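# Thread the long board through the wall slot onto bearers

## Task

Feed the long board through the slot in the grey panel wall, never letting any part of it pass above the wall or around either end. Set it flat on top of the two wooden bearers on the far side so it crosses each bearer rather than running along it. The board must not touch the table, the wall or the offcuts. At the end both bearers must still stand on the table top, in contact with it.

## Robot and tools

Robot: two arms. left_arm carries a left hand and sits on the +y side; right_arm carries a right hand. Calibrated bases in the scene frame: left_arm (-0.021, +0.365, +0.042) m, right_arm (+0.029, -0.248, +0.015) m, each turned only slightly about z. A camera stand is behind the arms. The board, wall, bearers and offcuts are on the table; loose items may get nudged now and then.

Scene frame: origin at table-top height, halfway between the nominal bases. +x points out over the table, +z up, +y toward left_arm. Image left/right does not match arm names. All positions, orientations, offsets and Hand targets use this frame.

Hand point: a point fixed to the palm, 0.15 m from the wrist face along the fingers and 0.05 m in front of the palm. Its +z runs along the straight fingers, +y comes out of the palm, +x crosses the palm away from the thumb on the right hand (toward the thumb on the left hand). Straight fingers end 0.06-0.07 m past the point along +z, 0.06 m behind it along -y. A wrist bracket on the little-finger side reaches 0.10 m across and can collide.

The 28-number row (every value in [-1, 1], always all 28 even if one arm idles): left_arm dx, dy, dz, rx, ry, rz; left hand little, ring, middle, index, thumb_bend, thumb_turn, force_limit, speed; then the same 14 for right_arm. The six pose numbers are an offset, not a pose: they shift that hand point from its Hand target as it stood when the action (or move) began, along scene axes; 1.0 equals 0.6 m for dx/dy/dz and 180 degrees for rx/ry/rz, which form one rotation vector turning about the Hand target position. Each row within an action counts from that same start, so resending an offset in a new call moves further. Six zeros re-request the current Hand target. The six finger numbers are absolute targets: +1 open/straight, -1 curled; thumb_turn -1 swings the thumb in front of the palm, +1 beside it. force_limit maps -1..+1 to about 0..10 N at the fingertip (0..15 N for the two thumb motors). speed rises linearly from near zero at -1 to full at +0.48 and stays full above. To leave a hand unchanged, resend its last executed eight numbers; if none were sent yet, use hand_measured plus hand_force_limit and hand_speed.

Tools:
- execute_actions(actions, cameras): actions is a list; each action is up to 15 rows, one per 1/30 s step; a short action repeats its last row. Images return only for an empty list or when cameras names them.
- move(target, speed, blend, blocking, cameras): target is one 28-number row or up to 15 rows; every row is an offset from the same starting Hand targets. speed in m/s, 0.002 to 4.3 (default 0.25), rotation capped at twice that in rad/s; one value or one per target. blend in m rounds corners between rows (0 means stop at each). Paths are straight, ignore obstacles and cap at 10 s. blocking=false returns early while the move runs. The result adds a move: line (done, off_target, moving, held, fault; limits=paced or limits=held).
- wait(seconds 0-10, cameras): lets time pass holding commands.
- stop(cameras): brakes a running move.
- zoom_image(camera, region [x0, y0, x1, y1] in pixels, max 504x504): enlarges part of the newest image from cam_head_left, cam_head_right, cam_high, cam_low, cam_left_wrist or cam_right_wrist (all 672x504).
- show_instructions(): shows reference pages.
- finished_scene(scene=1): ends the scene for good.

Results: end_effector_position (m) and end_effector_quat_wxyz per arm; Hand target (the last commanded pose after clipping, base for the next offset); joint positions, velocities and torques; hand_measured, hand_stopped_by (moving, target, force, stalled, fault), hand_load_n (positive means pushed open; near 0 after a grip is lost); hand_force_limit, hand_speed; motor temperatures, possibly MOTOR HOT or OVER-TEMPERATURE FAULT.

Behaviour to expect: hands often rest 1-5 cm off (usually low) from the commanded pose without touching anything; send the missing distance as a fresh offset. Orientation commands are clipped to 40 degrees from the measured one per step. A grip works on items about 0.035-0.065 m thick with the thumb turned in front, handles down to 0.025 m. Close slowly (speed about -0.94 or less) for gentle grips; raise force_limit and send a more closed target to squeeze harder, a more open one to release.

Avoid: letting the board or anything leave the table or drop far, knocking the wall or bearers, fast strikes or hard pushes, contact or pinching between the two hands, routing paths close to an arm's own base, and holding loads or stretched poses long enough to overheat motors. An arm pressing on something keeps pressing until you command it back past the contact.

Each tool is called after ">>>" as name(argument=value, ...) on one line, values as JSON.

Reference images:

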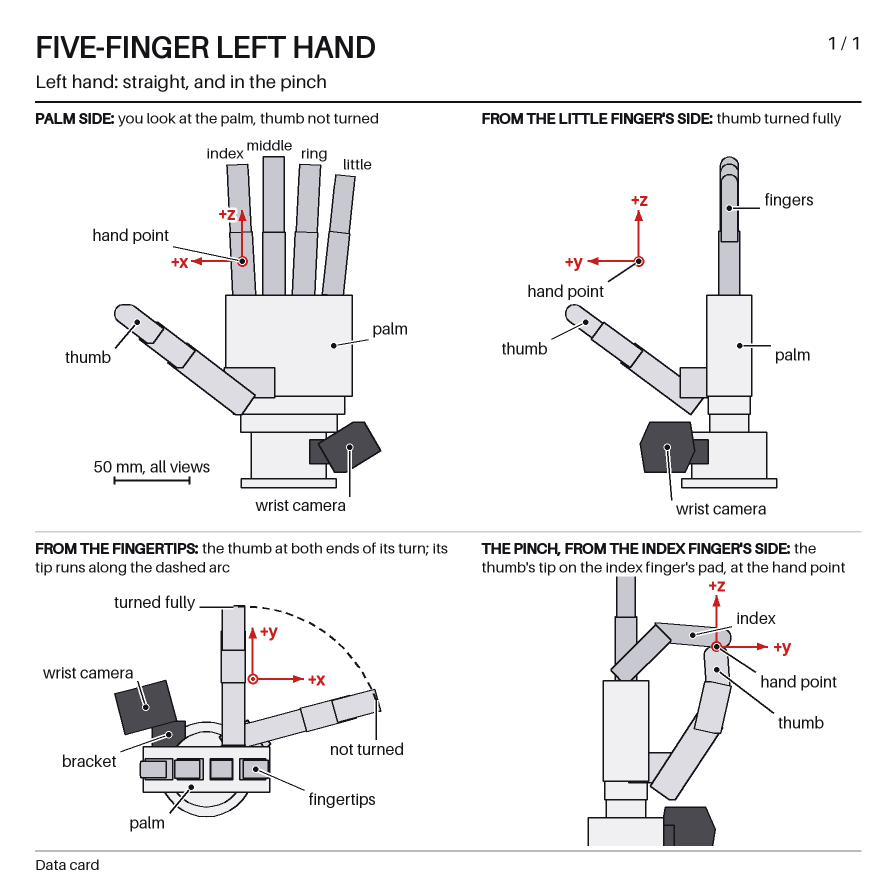

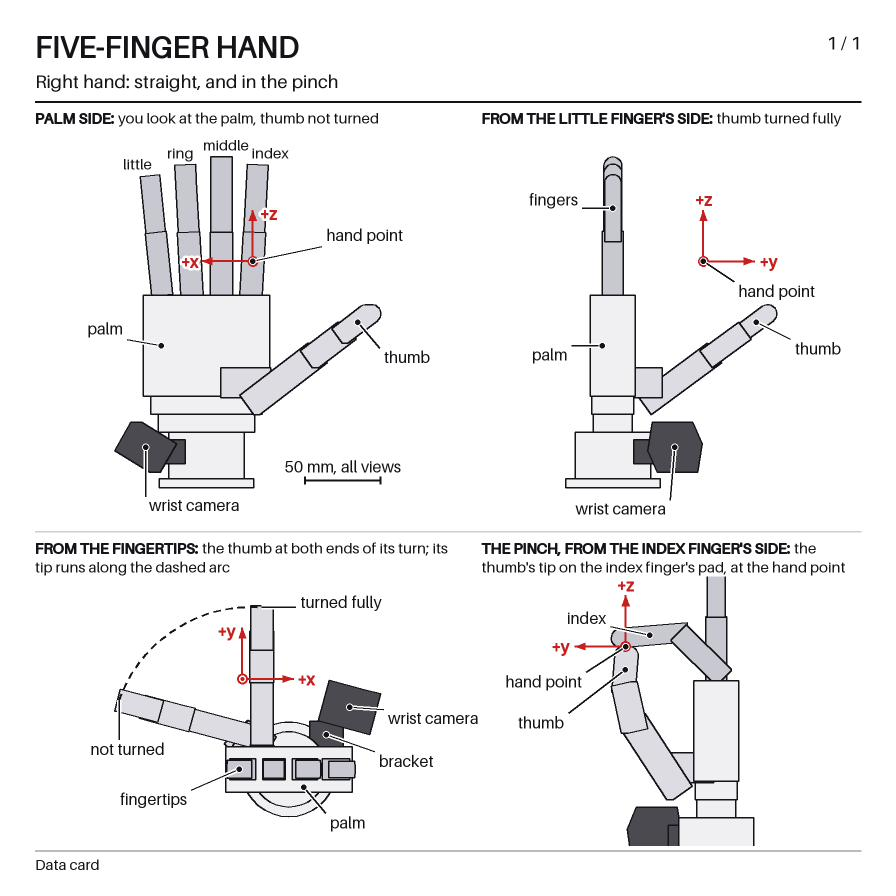

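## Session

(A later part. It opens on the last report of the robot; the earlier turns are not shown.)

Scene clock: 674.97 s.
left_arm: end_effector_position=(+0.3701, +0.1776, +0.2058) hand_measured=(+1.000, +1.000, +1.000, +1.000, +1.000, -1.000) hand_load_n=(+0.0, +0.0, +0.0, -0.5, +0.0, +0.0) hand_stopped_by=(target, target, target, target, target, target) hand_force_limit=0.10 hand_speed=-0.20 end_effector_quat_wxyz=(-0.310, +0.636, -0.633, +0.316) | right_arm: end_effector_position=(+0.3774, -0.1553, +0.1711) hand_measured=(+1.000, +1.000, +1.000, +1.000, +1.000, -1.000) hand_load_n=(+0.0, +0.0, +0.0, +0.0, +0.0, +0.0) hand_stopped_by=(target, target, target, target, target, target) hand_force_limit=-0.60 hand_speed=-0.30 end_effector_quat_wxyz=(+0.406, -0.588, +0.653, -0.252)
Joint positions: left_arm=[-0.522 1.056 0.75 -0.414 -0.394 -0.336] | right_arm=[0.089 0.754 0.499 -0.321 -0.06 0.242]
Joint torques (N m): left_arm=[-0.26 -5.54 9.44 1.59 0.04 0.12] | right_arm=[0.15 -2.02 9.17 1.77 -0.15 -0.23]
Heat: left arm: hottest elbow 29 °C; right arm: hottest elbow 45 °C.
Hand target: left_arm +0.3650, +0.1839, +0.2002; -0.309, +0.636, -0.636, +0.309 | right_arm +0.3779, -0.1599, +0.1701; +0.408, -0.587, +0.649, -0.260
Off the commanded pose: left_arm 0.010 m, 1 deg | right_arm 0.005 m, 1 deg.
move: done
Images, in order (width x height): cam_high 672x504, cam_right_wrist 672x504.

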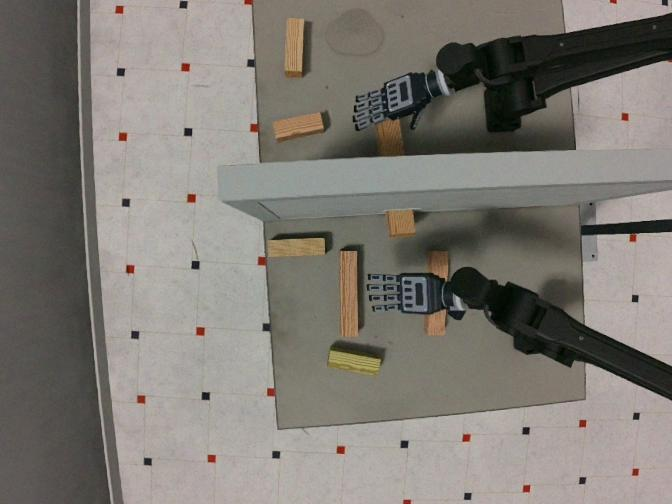

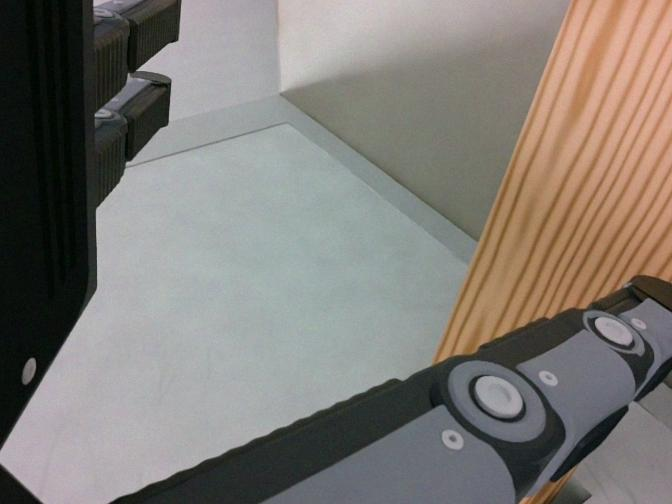

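>>> move(target=[0,0,0,0,0,0,1,1,1,1,1,-1,0.1,-0.2,-0.003,0,-0.157,0,0,0,1,1,1,1,1,-1,-0.6,-0.3], speed=0.12, cameras=["cam_high","cam_right_wrist","cam_head_right"])

>>> zoom_image(camera="cam_high", region=[330, 50, 470, 250])

>>> zoom_image(camera="cam_head_right", region=[340, 200, 480, 340])

Scene clock: 683.23 s.
left_arm: end_effector_position=(+0.3701, +0.1776, +0.2058) hand_measured=(+1.000, +1.000, +1.000, +1.000, +1.000, -1.000) hand_load_n=(+0.0, +0.0, +0.0, +0.0, +0.0, +0.0) hand_stopped_by=(target, target, target, target, target, target) hand_force_limit=0.10 hand_speed=-0.20 end_effector_quat_wxyz=(-0.310, +0.636, -0.633, +0.316) | right_arm: end_effector_position=(+0.3768, -0.1555, +0.0820) hand_measured=(+1.000, +1.000, +1.000, +1.000, +1.000, -1.000) hand_load_n=(+0.0, +0.0, +0.0, +0.0, +0.0, +0.0) hand_stopped_by=(target, target, target, target, target, target) hand_force_limit=-0.60 hand_speed=-0.30 end_effector_quat_wxyz=(+0.412, -0.586, +0.649, -0.257)
Joint positions: left_arm=[-0.522 1.056 0.75 -0.414 -0.394 -0.336] | right_arm=[0.089 0.926 0.3 0.067 -0.06 0.241]
Joint torques (N m): left_arm=[-0.21 -5.66 9.44 1.62 0.04 0.11] | right_arm=[0.15 -1.26 7.97 1.84 -0.12 -0.19]
Motor temperatures (°C): left_arm=[23 27 29 20 22 20] | right_arm=[20 24 43 23 23 23]
Heat: left arm: hottest elbow 29 °C; right arm: hottest elbow 43 °C.
Hand target: left_arm +0.3650, +0.1839, +0.2002; -0.309, +0.636, -0.636, +0.309 | right_arm +0.3760, -0.1599, +0.0758; +0.408, -0.587, +0.649, -0.260
Off the commanded pose: left_arm 0.010 m, 1 deg | right_arm 0.008 m, 1 deg.
move: done
Images, in order (width x height): cam_head_right 672x504, cam_high 672x504, cam_right_wrist 672x504.

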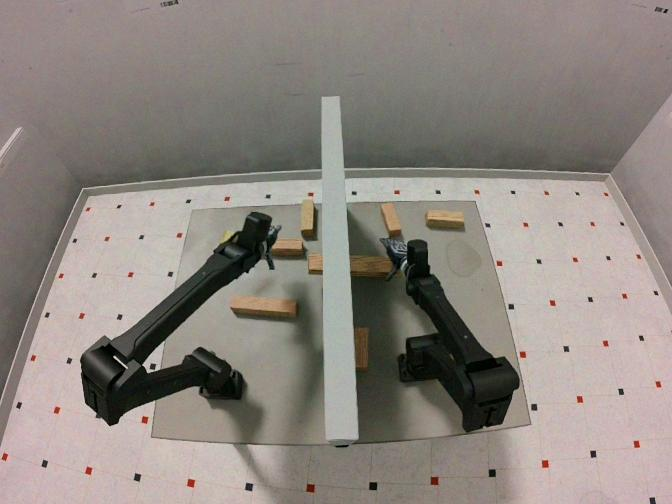

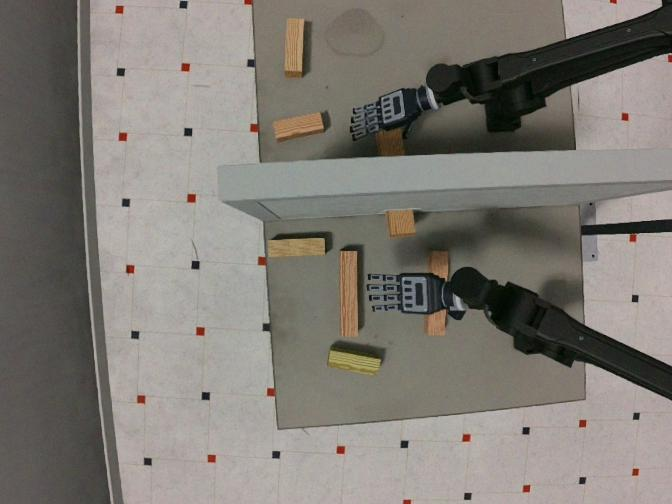

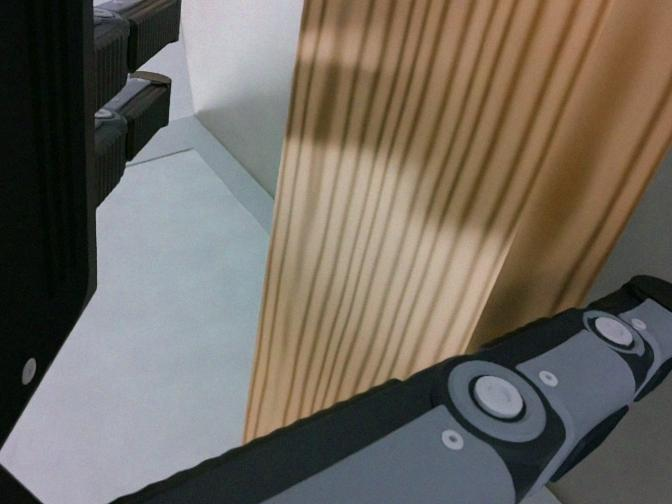

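Scaled by 2.520 from the camera's 672x504 image, which has a finer 960x720 frame.

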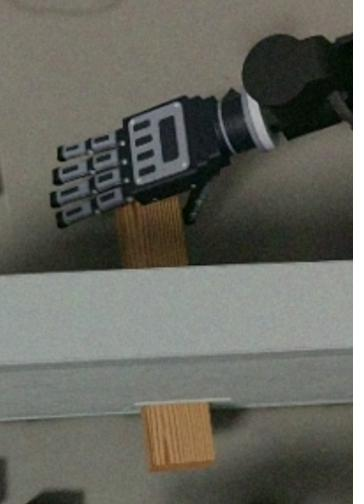

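Scaled by 3.600 from the camera's 672x504 image, which has a finer 960x720 frame.

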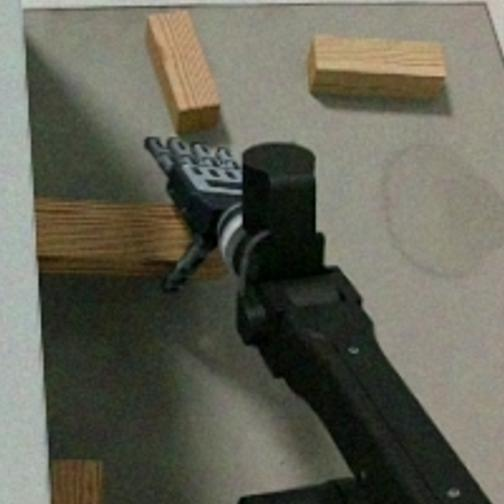

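>>> move(target=[[0,0,0,0,0,0,1,1,1,1,1,-1,0.1,-0.2,0,0,0,0,0,0,0.4,0.4,0.4,0.4,1,-1,0.1,-0.3],[0,0,0,0,0,0,1,1,1,1,1,-1,0.1,-0.2,0,0,0,0,0,0,0.2,0.2,-0.4,-0.4,1,-1,0.1,-0.87],[0,0,0,0,0,0,1,1,1,1,1,-1,0.1,-0.2,0,0,0,0,0,0,0.2,0.2,-0.55,-0.55,1,-1,0.5,-0.87],[0,0,0,0,0,0,1,1,1,1,1,-1,0.1,-0.2,0,0,0,0,0,0,-0.4,-0.4,-0.55,-0.55,1,-1,-0.6,-0.87]], speed=0.15, cameras=["cam_right_wrist","cam_high","cam_low"])

Scene clock: 692.50 s.
left_arm: end_effector_position=(+0.3701, +0.1776, +0.2058) hand_measured=(+1.000, +1.000, +1.000, +1.000, +1.000, -1.000) hand_load_n=(+0.0, +0.0, +0.0, +0.0, +0.0, +0.0) hand_stopped_by=(target, target, target, target, target, target) hand_force_limit=0.10 hand_speed=-0.20 end_effector_quat_wxyz=(-0.310, +0.636, -0.633, +0.316) | right_arm: end_effector_position=(+0.3772, -0.1558, +0.0816) hand_measured=(-0.052, -0.002, +0.022, +0.006, +1.000, -1.000) hand_load_n=(+2.5, +7.5, +11.0, +8.5, +3.5, +2.5) hand_stopped_by=(force, force, force, force, target, target) hand_force_limit=-0.60 hand_speed=-0.87 end_effector_quat_wxyz=(+0.412, -0.586, +0.649, -0.257)
Joint positions: left_arm=[-0.522 1.056 0.75 -0.414 -0.394 -0.336] | right_arm=[0.088 0.928 0.3 0.07 -0.061 0.24]
Joint torques (N m): left_arm=[-0.15 -5.71 9.47 1.59 0.03 0.11] | right_arm=[0.26 -1.38 7.94 1.69 -0.11 -0.17]
Heat: left arm: hottest elbow 29 °C; right arm: hottest elbow 42 °C.
Hand target: left_arm +0.3650, +0.1839, +0.2002; -0.309, +0.636, -0.636, +0.309 | right_arm +0.3760, -0.1598, +0.0758; +0.408, -0.587, +0.649, -0.260
Off the commanded pose: left_arm 0.010 m, 1 deg | right_arm 0.007 m, 1 deg.
move: done
Images, in order (width x height): cam_high 672x504, cam_low 672x504, cam_right_wrist 672x504.

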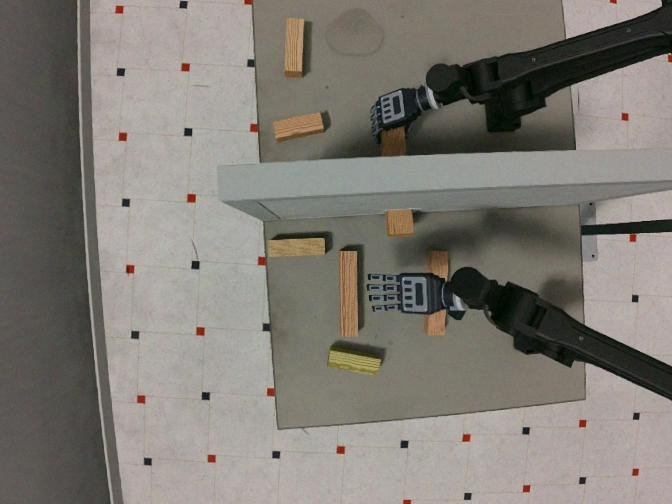

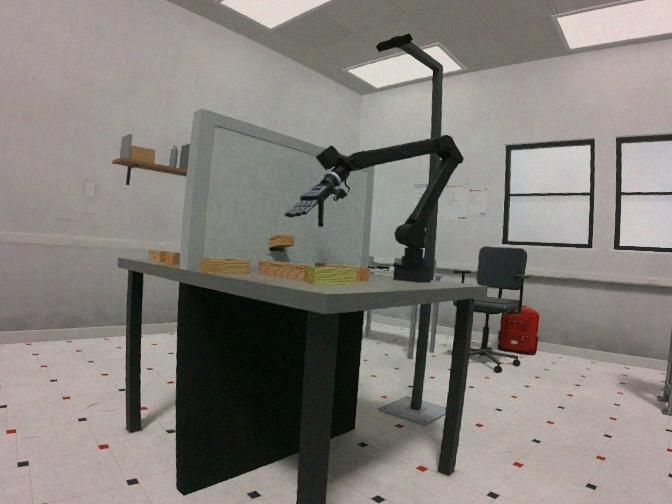

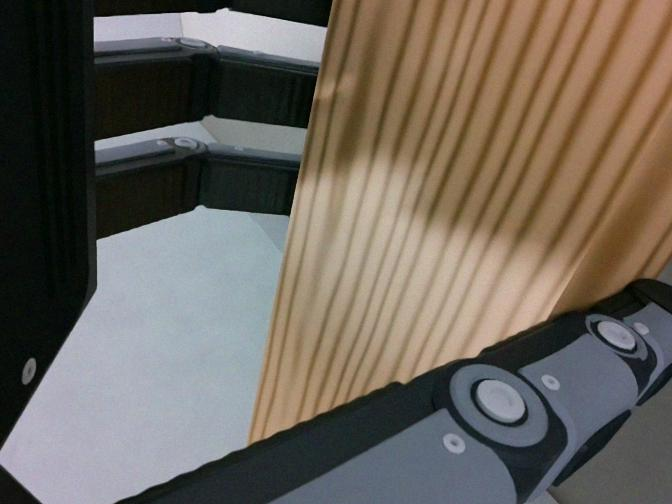

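>>> move(target=[0,0,0,0,0,0,1,1,1,1,1,-1,0.1,-0.2,0.015,0,0.07,-0.03,0,0,-0.4,-0.4,-0.55,-0.55,1,-1,-0.6,-0.87], speed=0.06, cameras=["cam_low"])

>>> zoom_image(camera="cam_low", region=[230, 200, 330, 290])

Scene clock: 699.33 s.
left_arm: end_effector_position=(+0.3701, +0.1776, +0.2058) hand_measured=(+1.000, +1.000, +1.000, +1.000, +1.000, -1.000) hand_load_n=(+0.0, +0.0, -0.5, +0.0, +0.0, -0.5) hand_stopped_by=(target, target, target, target, target, target) hand_force_limit=0.10 hand_speed=-0.20 end_effector_quat_wxyz=(-0.310, +0.636, -0.633, +0.316) | right_arm: end_effector_position=(+0.3675, -0.1640, +0.0893) hand_measured=(-0.052, -0.002, +0.022, +0.006, +1.000, -1.000) hand_load_n=(+0.5, +5.5, +11.0, +9.5, +3.5, +4.0) hand_stopped_by=(force, force, force, force, target, target) hand_force_limit=-0.60 hand_speed=-0.87 end_effector_quat_wxyz=(+0.366, -0.599, +0.657, -0.273)
Joint positions: left_arm=[-0.522 1.056 0.75 -0.414 -0.394 -0.336] | right_arm=[0.124 0.861 0.345 -0.107 0.033 0.214]
Joint torques (N m): left_arm=[-0.21 -5.6 9.43 1.65 0.04 0.12] | right_arm=[2.08 -2.32 13.87 0.25 0.11 -0.38]
Heat: left arm: hottest elbow 28 °C; right arm: hottest elbow 42 °C.
Hand target: left_arm +0.3650, +0.1839, +0.2002; -0.309, +0.636, -0.636, +0.309 | right_arm +0.3851, -0.1598, +0.1180; +0.380, -0.605, +0.636, -0.291
Off the commanded pose: left_arm 0.010 m, 1 deg | right_arm 0.034 m, 4 deg.
move: off_target (right_arm)
Images, in order (width x height): cam_low 672x504.

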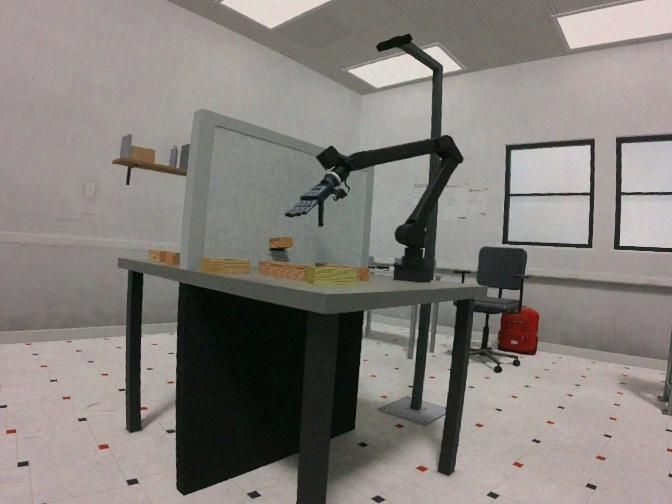

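Scaled by 5.040 from the camera's 672x504 image, which has a finer 960x720 frame.

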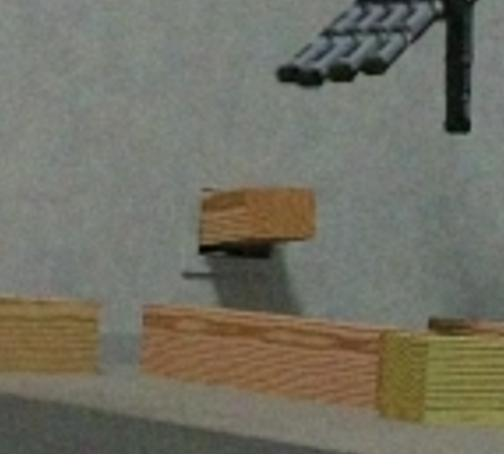

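>>> move(target=[0,0,0,0,0,0,1,1,1,1,1,-1,0.1,-0.2,0.01,0.01,0.05,-0.04,0,0,-0.4,-0.4,-0.55,-0.55,1,-1,-0.6,-0.87], speed=0.06, cameras=["cam_low","cam_high","cam_right_wrist"])

>>> zoom_image(camera="cam_low", region=[230, 200, 330, 290])

>>> zoom_image(camera="cam_high", region=[330, 50, 470, 250])

Scene clock: 703.97 s.
left_arm: end_effector_position=(+0.3701, +0.1776, +0.2058) hand_measured=(+1.000, +1.000, +1.000, +1.000, +1.000, -1.000) hand_load_n=(+0.0, +0.0, +0.0, +0.0, +0.0, +0.0) hand_stopped_by=(target, target, target, target, target, target) hand_force_limit=0.10 hand_speed=-0.20 end_effector_quat_wxyz=(-0.310, +0.636, -0.633, +0.316) | right_arm: end_effector_position=(+0.3705, -0.1610, +0.1107) hand_measured=(-0.052, -0.002, +0.022, +0.006, +1.000, -1.000) hand_load_n=(+1.0, +6.0, +10.5, +9.5, +3.5, +3.0) hand_stopped_by=(force, force, force, force, target, target) hand_force_limit=-0.60 hand_speed=-0.87 end_effector_quat_wxyz=(-0.320, +0.630, -0.636, +0.311)
Joint positions: left_arm=[-0.522 1.056 0.75 -0.414 -0.394 -0.336] | right_arm=[0.224 0.845 0.431 -0.245 0.184 0.159]
Joint torques (N m): left_arm=[-0.26 -5.6 9.44 1.63 0.02 0.11] | right_arm=[1.96 -2.67 15.06 0.51 0.18 -0.32]
Heat: left arm: hottest elbow 28 °C; right arm: hottest elbow 42 °C.
Hand target: left_arm +0.3650, +0.1839, +0.2002; -0.309, +0.636, -0.636, +0.309 | right_arm +0.3911, -0.1538, +0.1479; -0.341, +0.628, -0.617, +0.330
Off the commanded pose: left_arm 0.010 m, 1 deg | right_arm 0.043 m, 4 deg.
move: off_target (right_arm)
Images, in order (width x height): cam_high 672x504, cam_low 672x504, cam_right_wrist 672x504.

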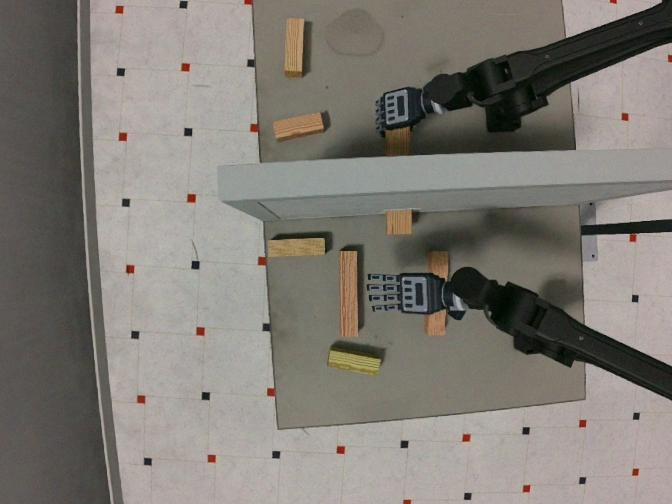

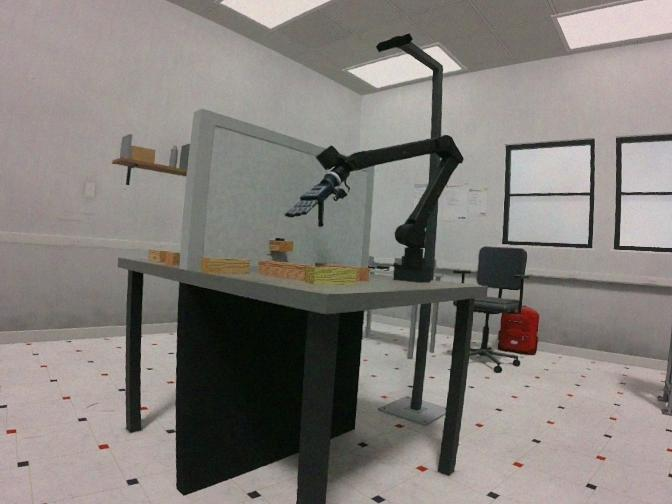

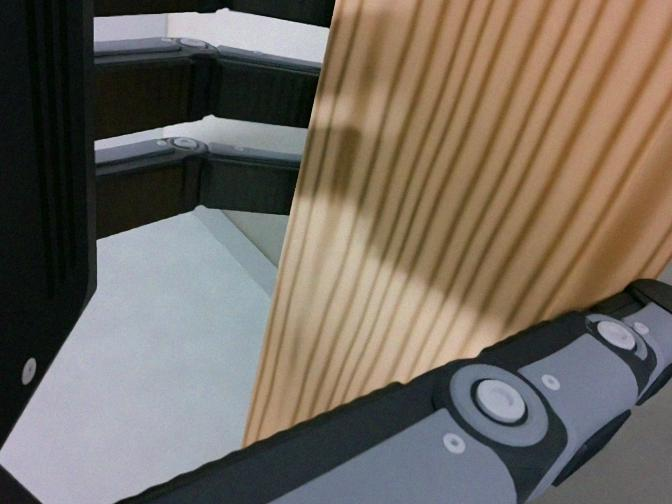

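Scaled by 5.040 from the camera's 672x504 image, which has a finer 960x720 frame.

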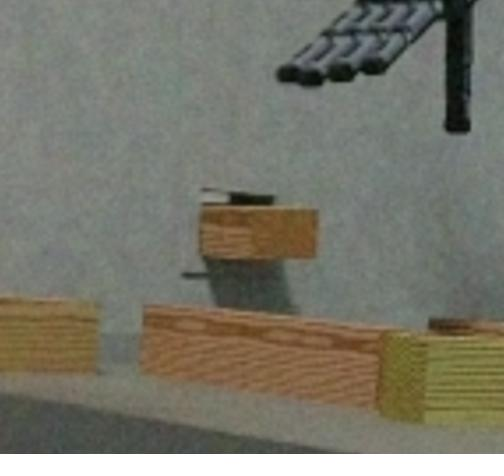

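Scaled by 2.520 from the camera's 672x504 image, which has a finer 960x720 frame.

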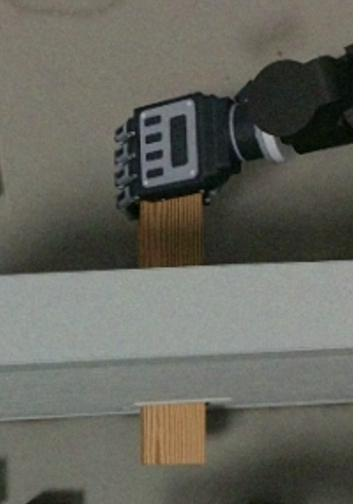

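>>> move(target=[0,0,0,0,0,0,1,1,1,1,1,-1,0.1,-0.2,0.0,0.02,0.01,0,0,0.013,-0.4,-0.4,-0.55,-0.55,1,-1,-0.6,-0.87], speed=0.06, cameras=["cam_low","cam_high"])

>>> zoom_image(camera="cam_low", region=[230, 200, 330, 290])

>>> zoom_image(camera="cam_high", region=[350, 90, 450, 250])

Scene clock: 712.30 s.
left_arm: end_effector_position=(+0.3701, +0.1776, +0.2058) hand_measured=(+1.000, +1.000, +1.000, +1.000, +1.000, -1.000) hand_load_n=(+0.0, +0.0, +0.0, -0.5, +0.0, +0.0) hand_stopped_by=(target, target, target, target, target, target) hand_force_limit=0.10 hand_speed=-0.20 end_effector_quat_wxyz=(-0.310, +0.636, -0.633, +0.316) | right_arm: end_effector_position=(+0.3698, -0.1549, +0.1147) hand_measured=(-0.052, -0.002, +0.022, +0.006, +1.000, -1.000) hand_load_n=(+0.5, +4.5, +10.5, +10.5, +3.5, +5.5) hand_stopped_by=(force, force, force, force, target, target) hand_force_limit=-0.60 hand_speed=-0.87 end_effector_quat_wxyz=(-0.320, +0.642, -0.624, +0.310)
Joint positions: left_arm=[-0.522 1.056 0.75 -0.414 -0.394 -0.336] | right_arm=[0.243 0.844 0.444 -0.26 0.182 0.14]
Joint torques (N m): left_arm=[-0.21 -5.66 9.44 1.58 0.03 0.11] | right_arm=[2.55 -2.49 15.57 0.61 -0.23 -0.24]
Heat: left arm: hottest elbow 28 °C; right arm: hottest elbow 42 °C.
Hand target: left_arm +0.3650, +0.1839, +0.2002; -0.309, +0.636, -0.636, +0.309 | right_arm +0.3911, -0.1419, +0.1539; -0.348, +0.640, -0.604, +0.323
Off the commanded pose: left_arm 0.010 m, 1 deg | right_arm 0.046 m, 4 deg.
move: off_target (right_arm)
Images, in order (width x height): cam_high 672x504, cam_low 672x504.

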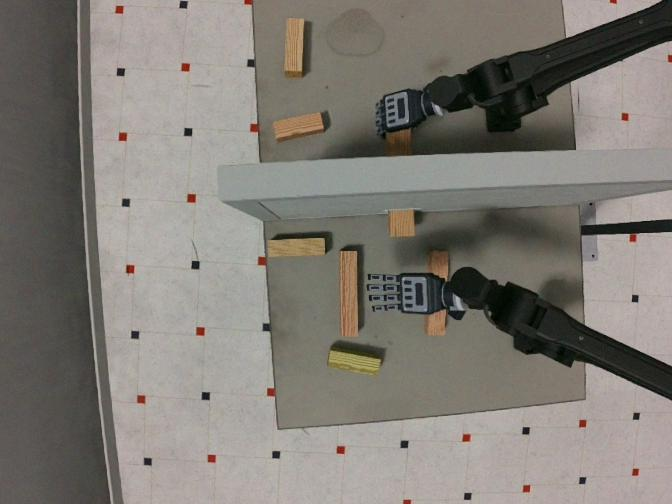

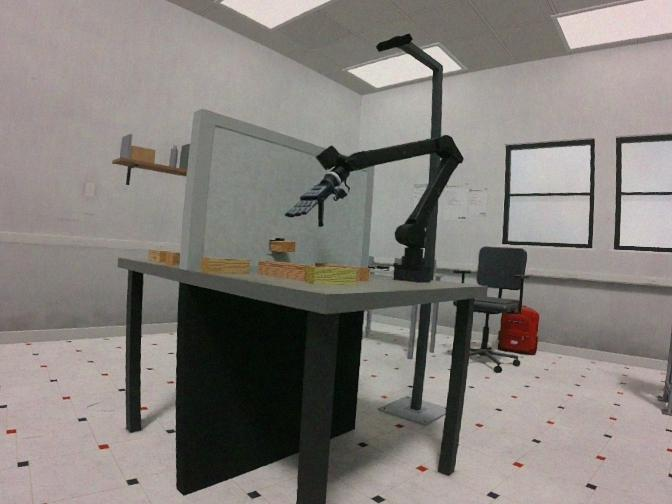

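Scaled by 5.040 from the camera's 672x504 image, which has a finer 960x720 frame.

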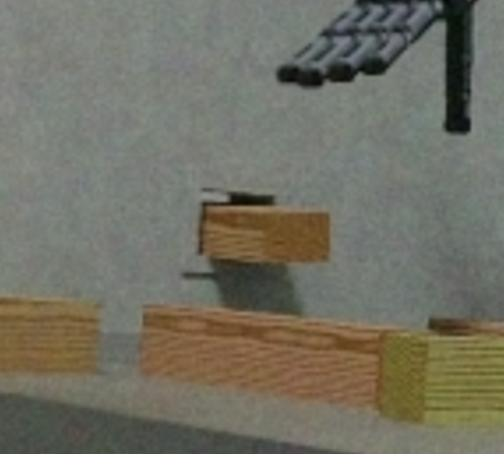

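Scaled by 3.150 from the camera's 672x504 image, which has a finer 960x720 frame.

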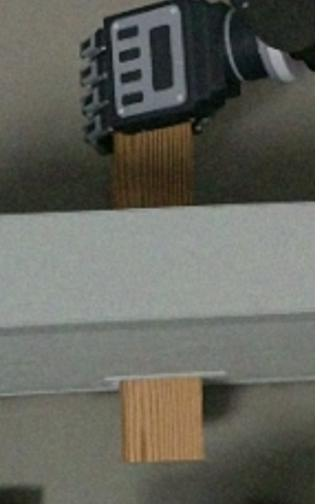

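>>> move(target=[0,0,0,0,0,0,1,1,1,1,1,-1,0.1,-0.2,0.004,0.08,0.002,0,0,0,-0.4,-0.4,-0.55,-0.55,1,-1,-0.6,-0.87], speed=0.06, cameras=["cam_low","cam_high","cam_right_wrist"])

>>> zoom_image(camera="cam_low", region=[230, 200, 330, 290])

>>> zoom_image(camera="cam_high", region=[350, 90, 450, 250])

Scene clock: 717.90 s.
left_arm: end_effector_position=(+0.3701, +0.1776, +0.2058) hand_measured=(+1.000, +1.000, +1.000, +1.000, +1.000, -1.000) hand_load_n=(+0.0, +0.0, +0.0, +0.0, +0.0, +0.0) hand_stopped_by=(target, target, target, target, target, target) hand_force_limit=0.10 hand_speed=-0.20 end_effector_quat_wxyz=(-0.310, +0.636, -0.633, +0.316) | right_arm: end_effector_position=(+0.3722, -0.1143, +0.1198) hand_measured=(-0.052, -0.002, +0.022, +0.006, +1.000, -1.000) hand_load_n=(+0.5, +5.0, +11.0, +10.0, +3.0, +5.0) hand_stopped_by=(force, force, force, force, target, target) hand_force_limit=-0.60 hand_speed=-0.87 end_effector_quat_wxyz=(-0.316, +0.653, -0.608, +0.322)
Joint positions: left_arm=[-0.522 1.056 0.75 -0.414 -0.394 -0.336] | right_arm=[0.414 0.899 0.485 -0.262 0.321 0.203]
Joint torques (N m): left_arm=[-0.26 -5.6 9.46 1.59 0.03 0.12] | right_arm=[2.67 -1.85 15.5 0.7 -0.11 0.1]
Heat: left arm: hottest elbow 28 °C; right arm: hottest elbow 43 °C.
Hand target: left_arm +0.3650, +0.1839, +0.2002; -0.309, +0.636, -0.636, +0.309 | right_arm +0.3934, -0.0939, +0.1549; -0.348, +0.640, -0.604, +0.323
Off the commanded pose: left_arm 0.010 m, 1 deg | right_arm 0.046 m, 4 deg.
move: off_target (right_arm)
Images, in order (width x height): cam_high 672x504, cam_low 672x504, cam_right_wrist 672x504.

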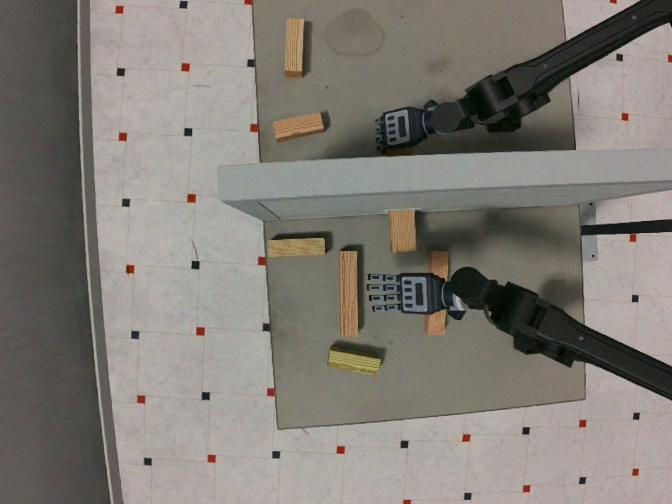

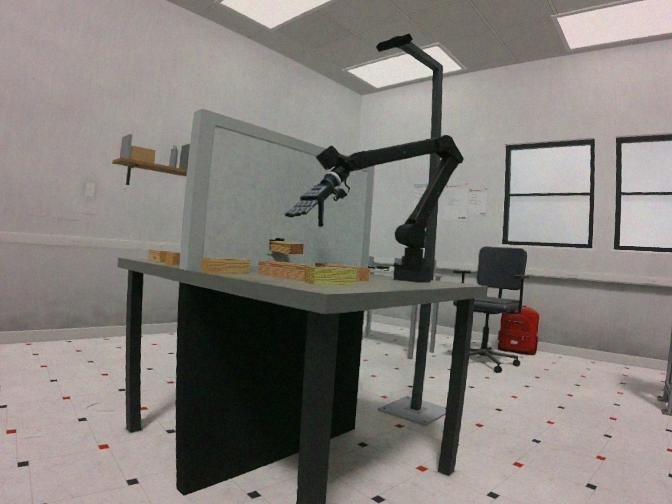

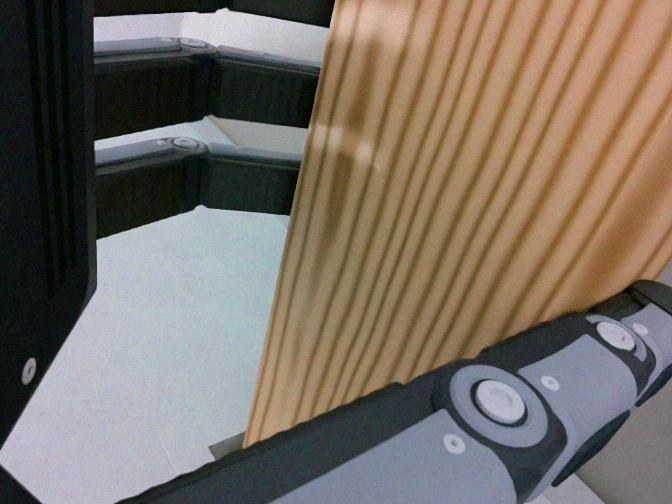

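Scaled by 5.040 from the camera's 672x504 image, which has a finer 960x720 frame.

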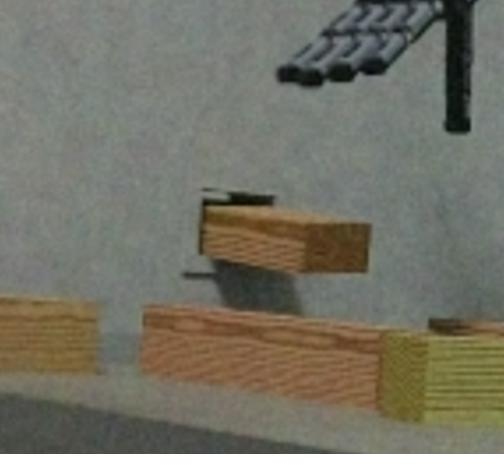

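Scaled by 3.150 from the camera's 672x504 image, which has a finer 960x720 frame.

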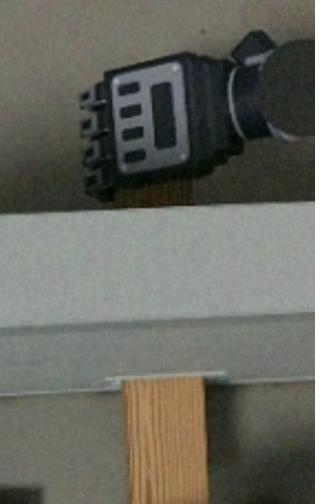

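>>> move(target=[0,0,0,0,0,0,1,1,1,1,1,-1,0.1,-0.2,0.004,0.06,-0.014,0,0,0,-0.4,-0.4,-0.55,-0.55,1,-1,-0.6,-0.87], speed=0.06, cameras=["cam_low","cam_high","cam_right_wrist"])

>>> zoom_image(camera="cam_low", region=[230, 200, 330, 290])

>>> zoom_image(camera="cam_high", region=[350, 90, 450, 290])

Scene clock: 725.47 s.
left_arm: end_effector_position=(+0.3701, +0.1776, +0.2058) hand_measured=(+1.000, +1.000, +1.000, +1.000, +1.000, -1.000) hand_load_n=(+0.0, +0.0, +0.0, +0.0, +0.0, +0.0) hand_stopped_by=(target, target, target, target, target, target) hand_force_limit=0.10 hand_speed=-0.20 end_effector_quat_wxyz=(-0.310, +0.636, -0.633, +0.316) | right_arm: end_effector_position=(+0.3730, -0.0804, +0.1168) hand_measured=(-0.052, -0.002, +0.022, +0.006, +1.000, -1.000) hand_load_n=(+1.5, +6.0, +10.5, +9.0, +3.5, +1.0) hand_stopped_by=(force, force, force, force, target, target) hand_force_limit=-0.60 hand_speed=-0.87 end_effector_quat_wxyz=(-0.314, +0.656, -0.607, +0.321)
Joint positions: left_arm=[-0.522 1.056 0.75 -0.414 -0.394 -0.336] | right_arm=[0.529 0.971 0.52 -0.256 0.408 0.277]
Joint torques (N m): left_arm=[-0.03 -5.66 9.44 1.62 0.02 0.11] | right_arm=[2.49 -2.26 14.56 1.61 0.09 0.09]
Heat: left arm: hottest elbow 28 °C; right arm: hottest elbow 44 °C.
Hand target: left_arm +0.3650, +0.1839, +0.2002; -0.309, +0.636, -0.636, +0.309 | right_arm +0.3959, -0.0579, +0.1468; -0.348, +0.640, -0.604, +0.323
Off the commanded pose: left_arm 0.010 m, 1 deg | right_arm 0.044 m, 4 deg.
move: off_target (right_arm)
Images, in order (width x height): cam_high 672x504, cam_low 672x504, cam_right_wrist 672x504.

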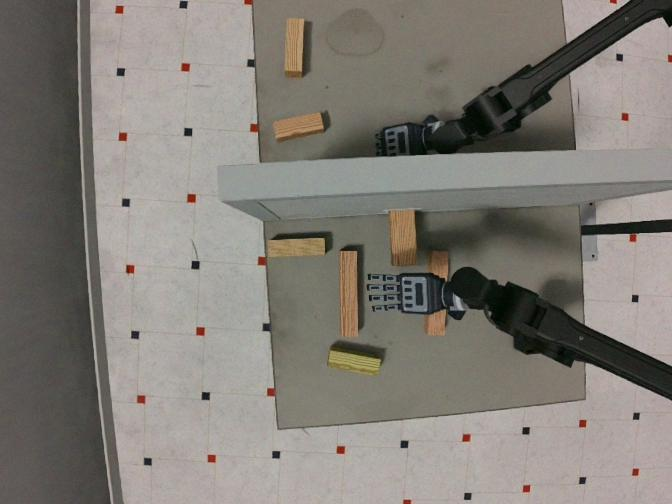

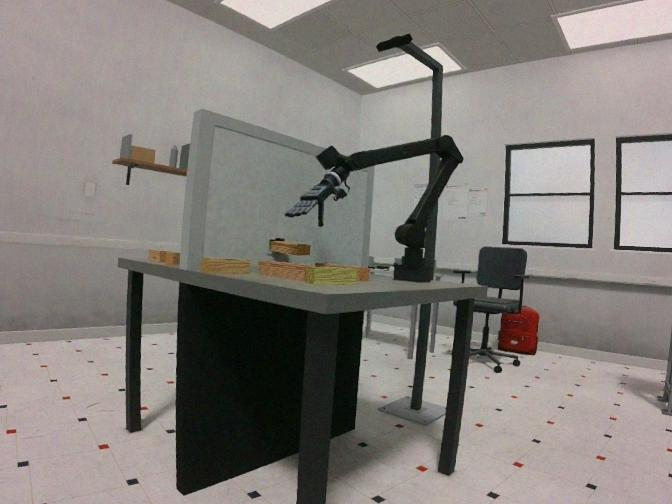

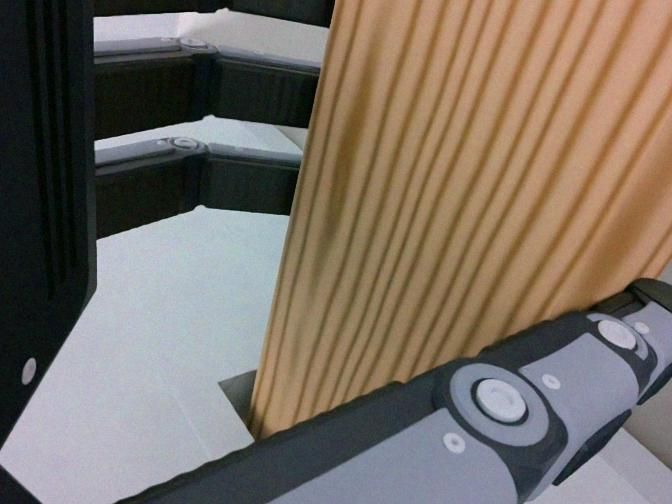

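Scaled by 5.040 from the camera's 672x504 image, which has a finer 960x720 frame.

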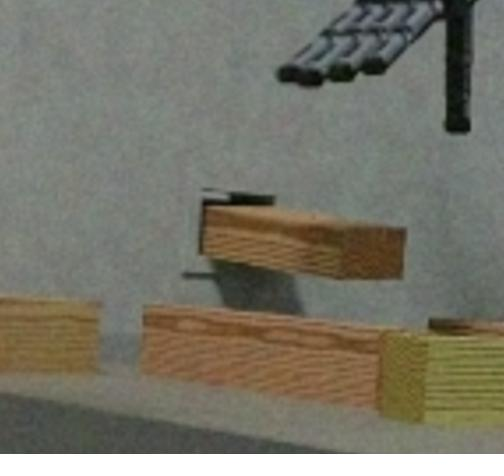

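Scaled by 2.520 from the camera's 672x504 image, which has a finer 960x720 frame.

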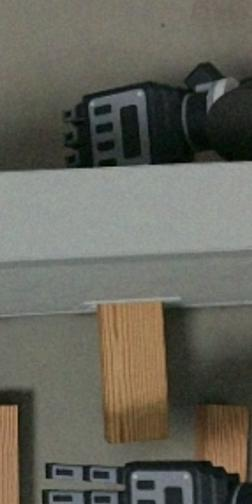

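>>> move(target=[0,0,0,0,0,0,1,1,1,1,1,-1,0.1,-0.2,0.003,0.035,-0.01,0,0,0,-0.4,-0.4,-0.55,-0.55,1,-1,-0.6,-0.87], speed=0.06, cameras=["cam_low","cam_high","cam_left_wrist"])

>>> zoom_image(camera="cam_low", region=[230, 200, 330, 290])

>>> zoom_image(camera="cam_high", region=[350, 90, 450, 290])

Scene clock: 731.30 s.
left_arm: end_effector_position=(+0.3701, +0.1776, +0.2058) hand_measured=(+1.000, +1.000, +1.000, +1.000, +1.000, -1.000) hand_load_n=(+0.0, +0.0, +0.0, +0.0, +0.0, +0.0) hand_stopped_by=(target, target, target, target, target, target) hand_force_limit=0.10 hand_speed=-0.20 end_effector_quat_wxyz=(-0.310, +0.636, -0.633, +0.316) | right_arm: end_effector_position=(+0.3770, -0.0600, +0.1151) hand_measured=(-0.052, -0.002, +0.022, +0.006, +1.000, -1.000) hand_load_n=(+1.5, +6.5, +10.0, +8.0, +3.5, +0.5) hand_stopped_by=(force, force, force, force, target, target) hand_force_limit=-0.60 hand_speed=-0.87 end_effector_quat_wxyz=(-0.317, +0.655, -0.605, +0.324)
Joint positions: left_arm=[-0.522 1.056 0.75 -0.414 -0.394 -0.336] | right_arm=[0.586 1.023 0.542 -0.234 0.453 0.313]
Joint torques (N m): left_arm=[-0.09 -5.54 9.46 1.63 0.03 0.11] | right_arm=[2.2 -2.78 14.12 1.61 0.13 0.09]
Heat: left arm: hottest elbow 28 °C; right arm: hottest elbow 44 °C.
Hand target: left_arm +0.3650, +0.1839, +0.2002; -0.309, +0.636, -0.636, +0.309 | right_arm +0.3978, -0.0369, +0.1408; -0.348, +0.640, -0.604, +0.323
Off the commanded pose: left_arm 0.010 m, 1 deg | right_arm 0.040 m, 4 deg.
move: off_target (right_arm)
Images, in order (width x height): cam_high 672x504, cam_low 672x504, cam_left_wrist 672x504.

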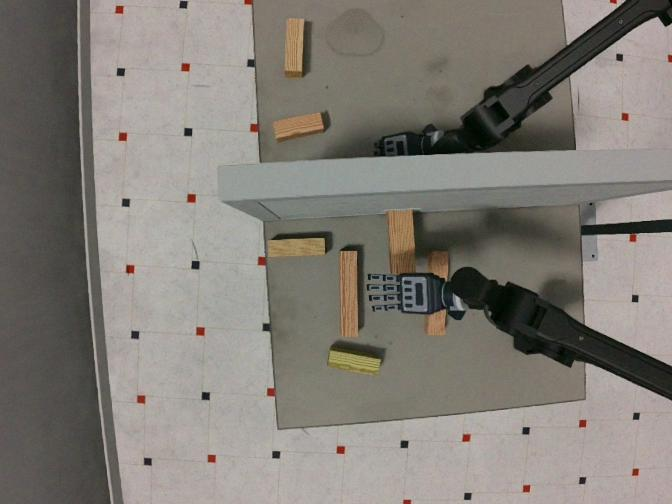

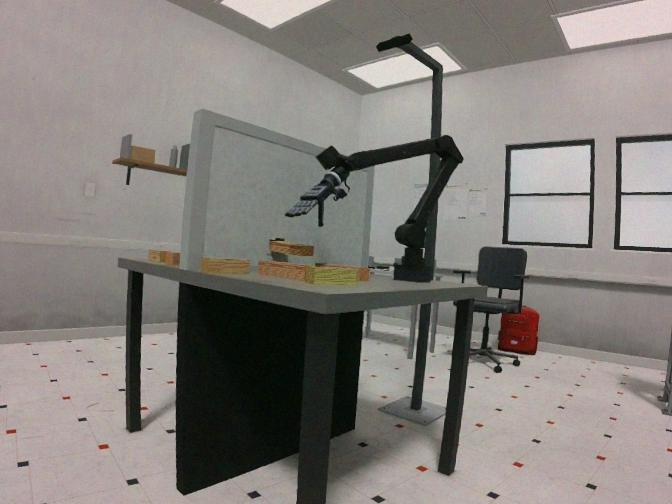

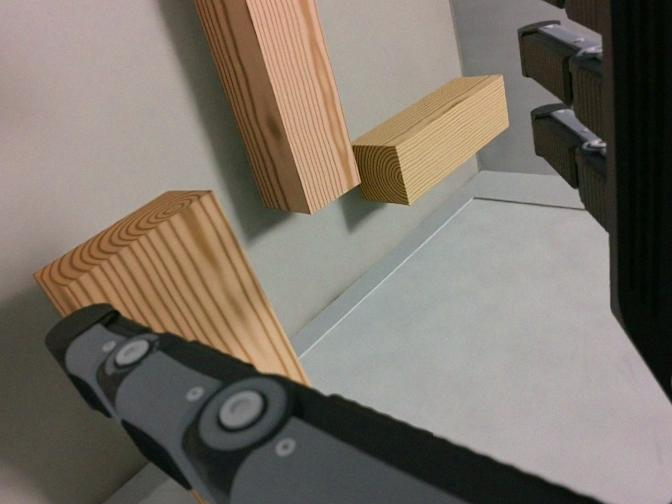

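Scaled by 5.040 from the camera's 672x504 image, which has a finer 960x720 frame.

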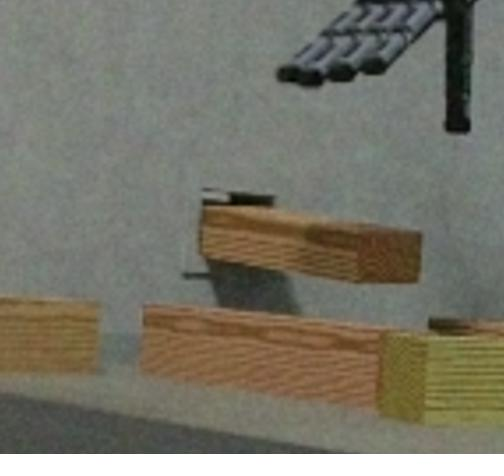

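Scaled by 2.520 from the camera's 672x504 image, which has a finer 960x720 frame.

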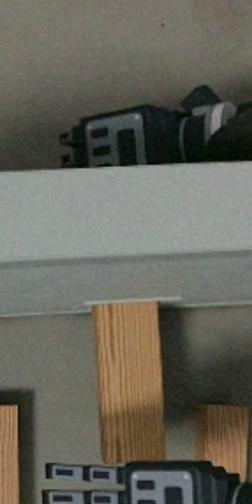

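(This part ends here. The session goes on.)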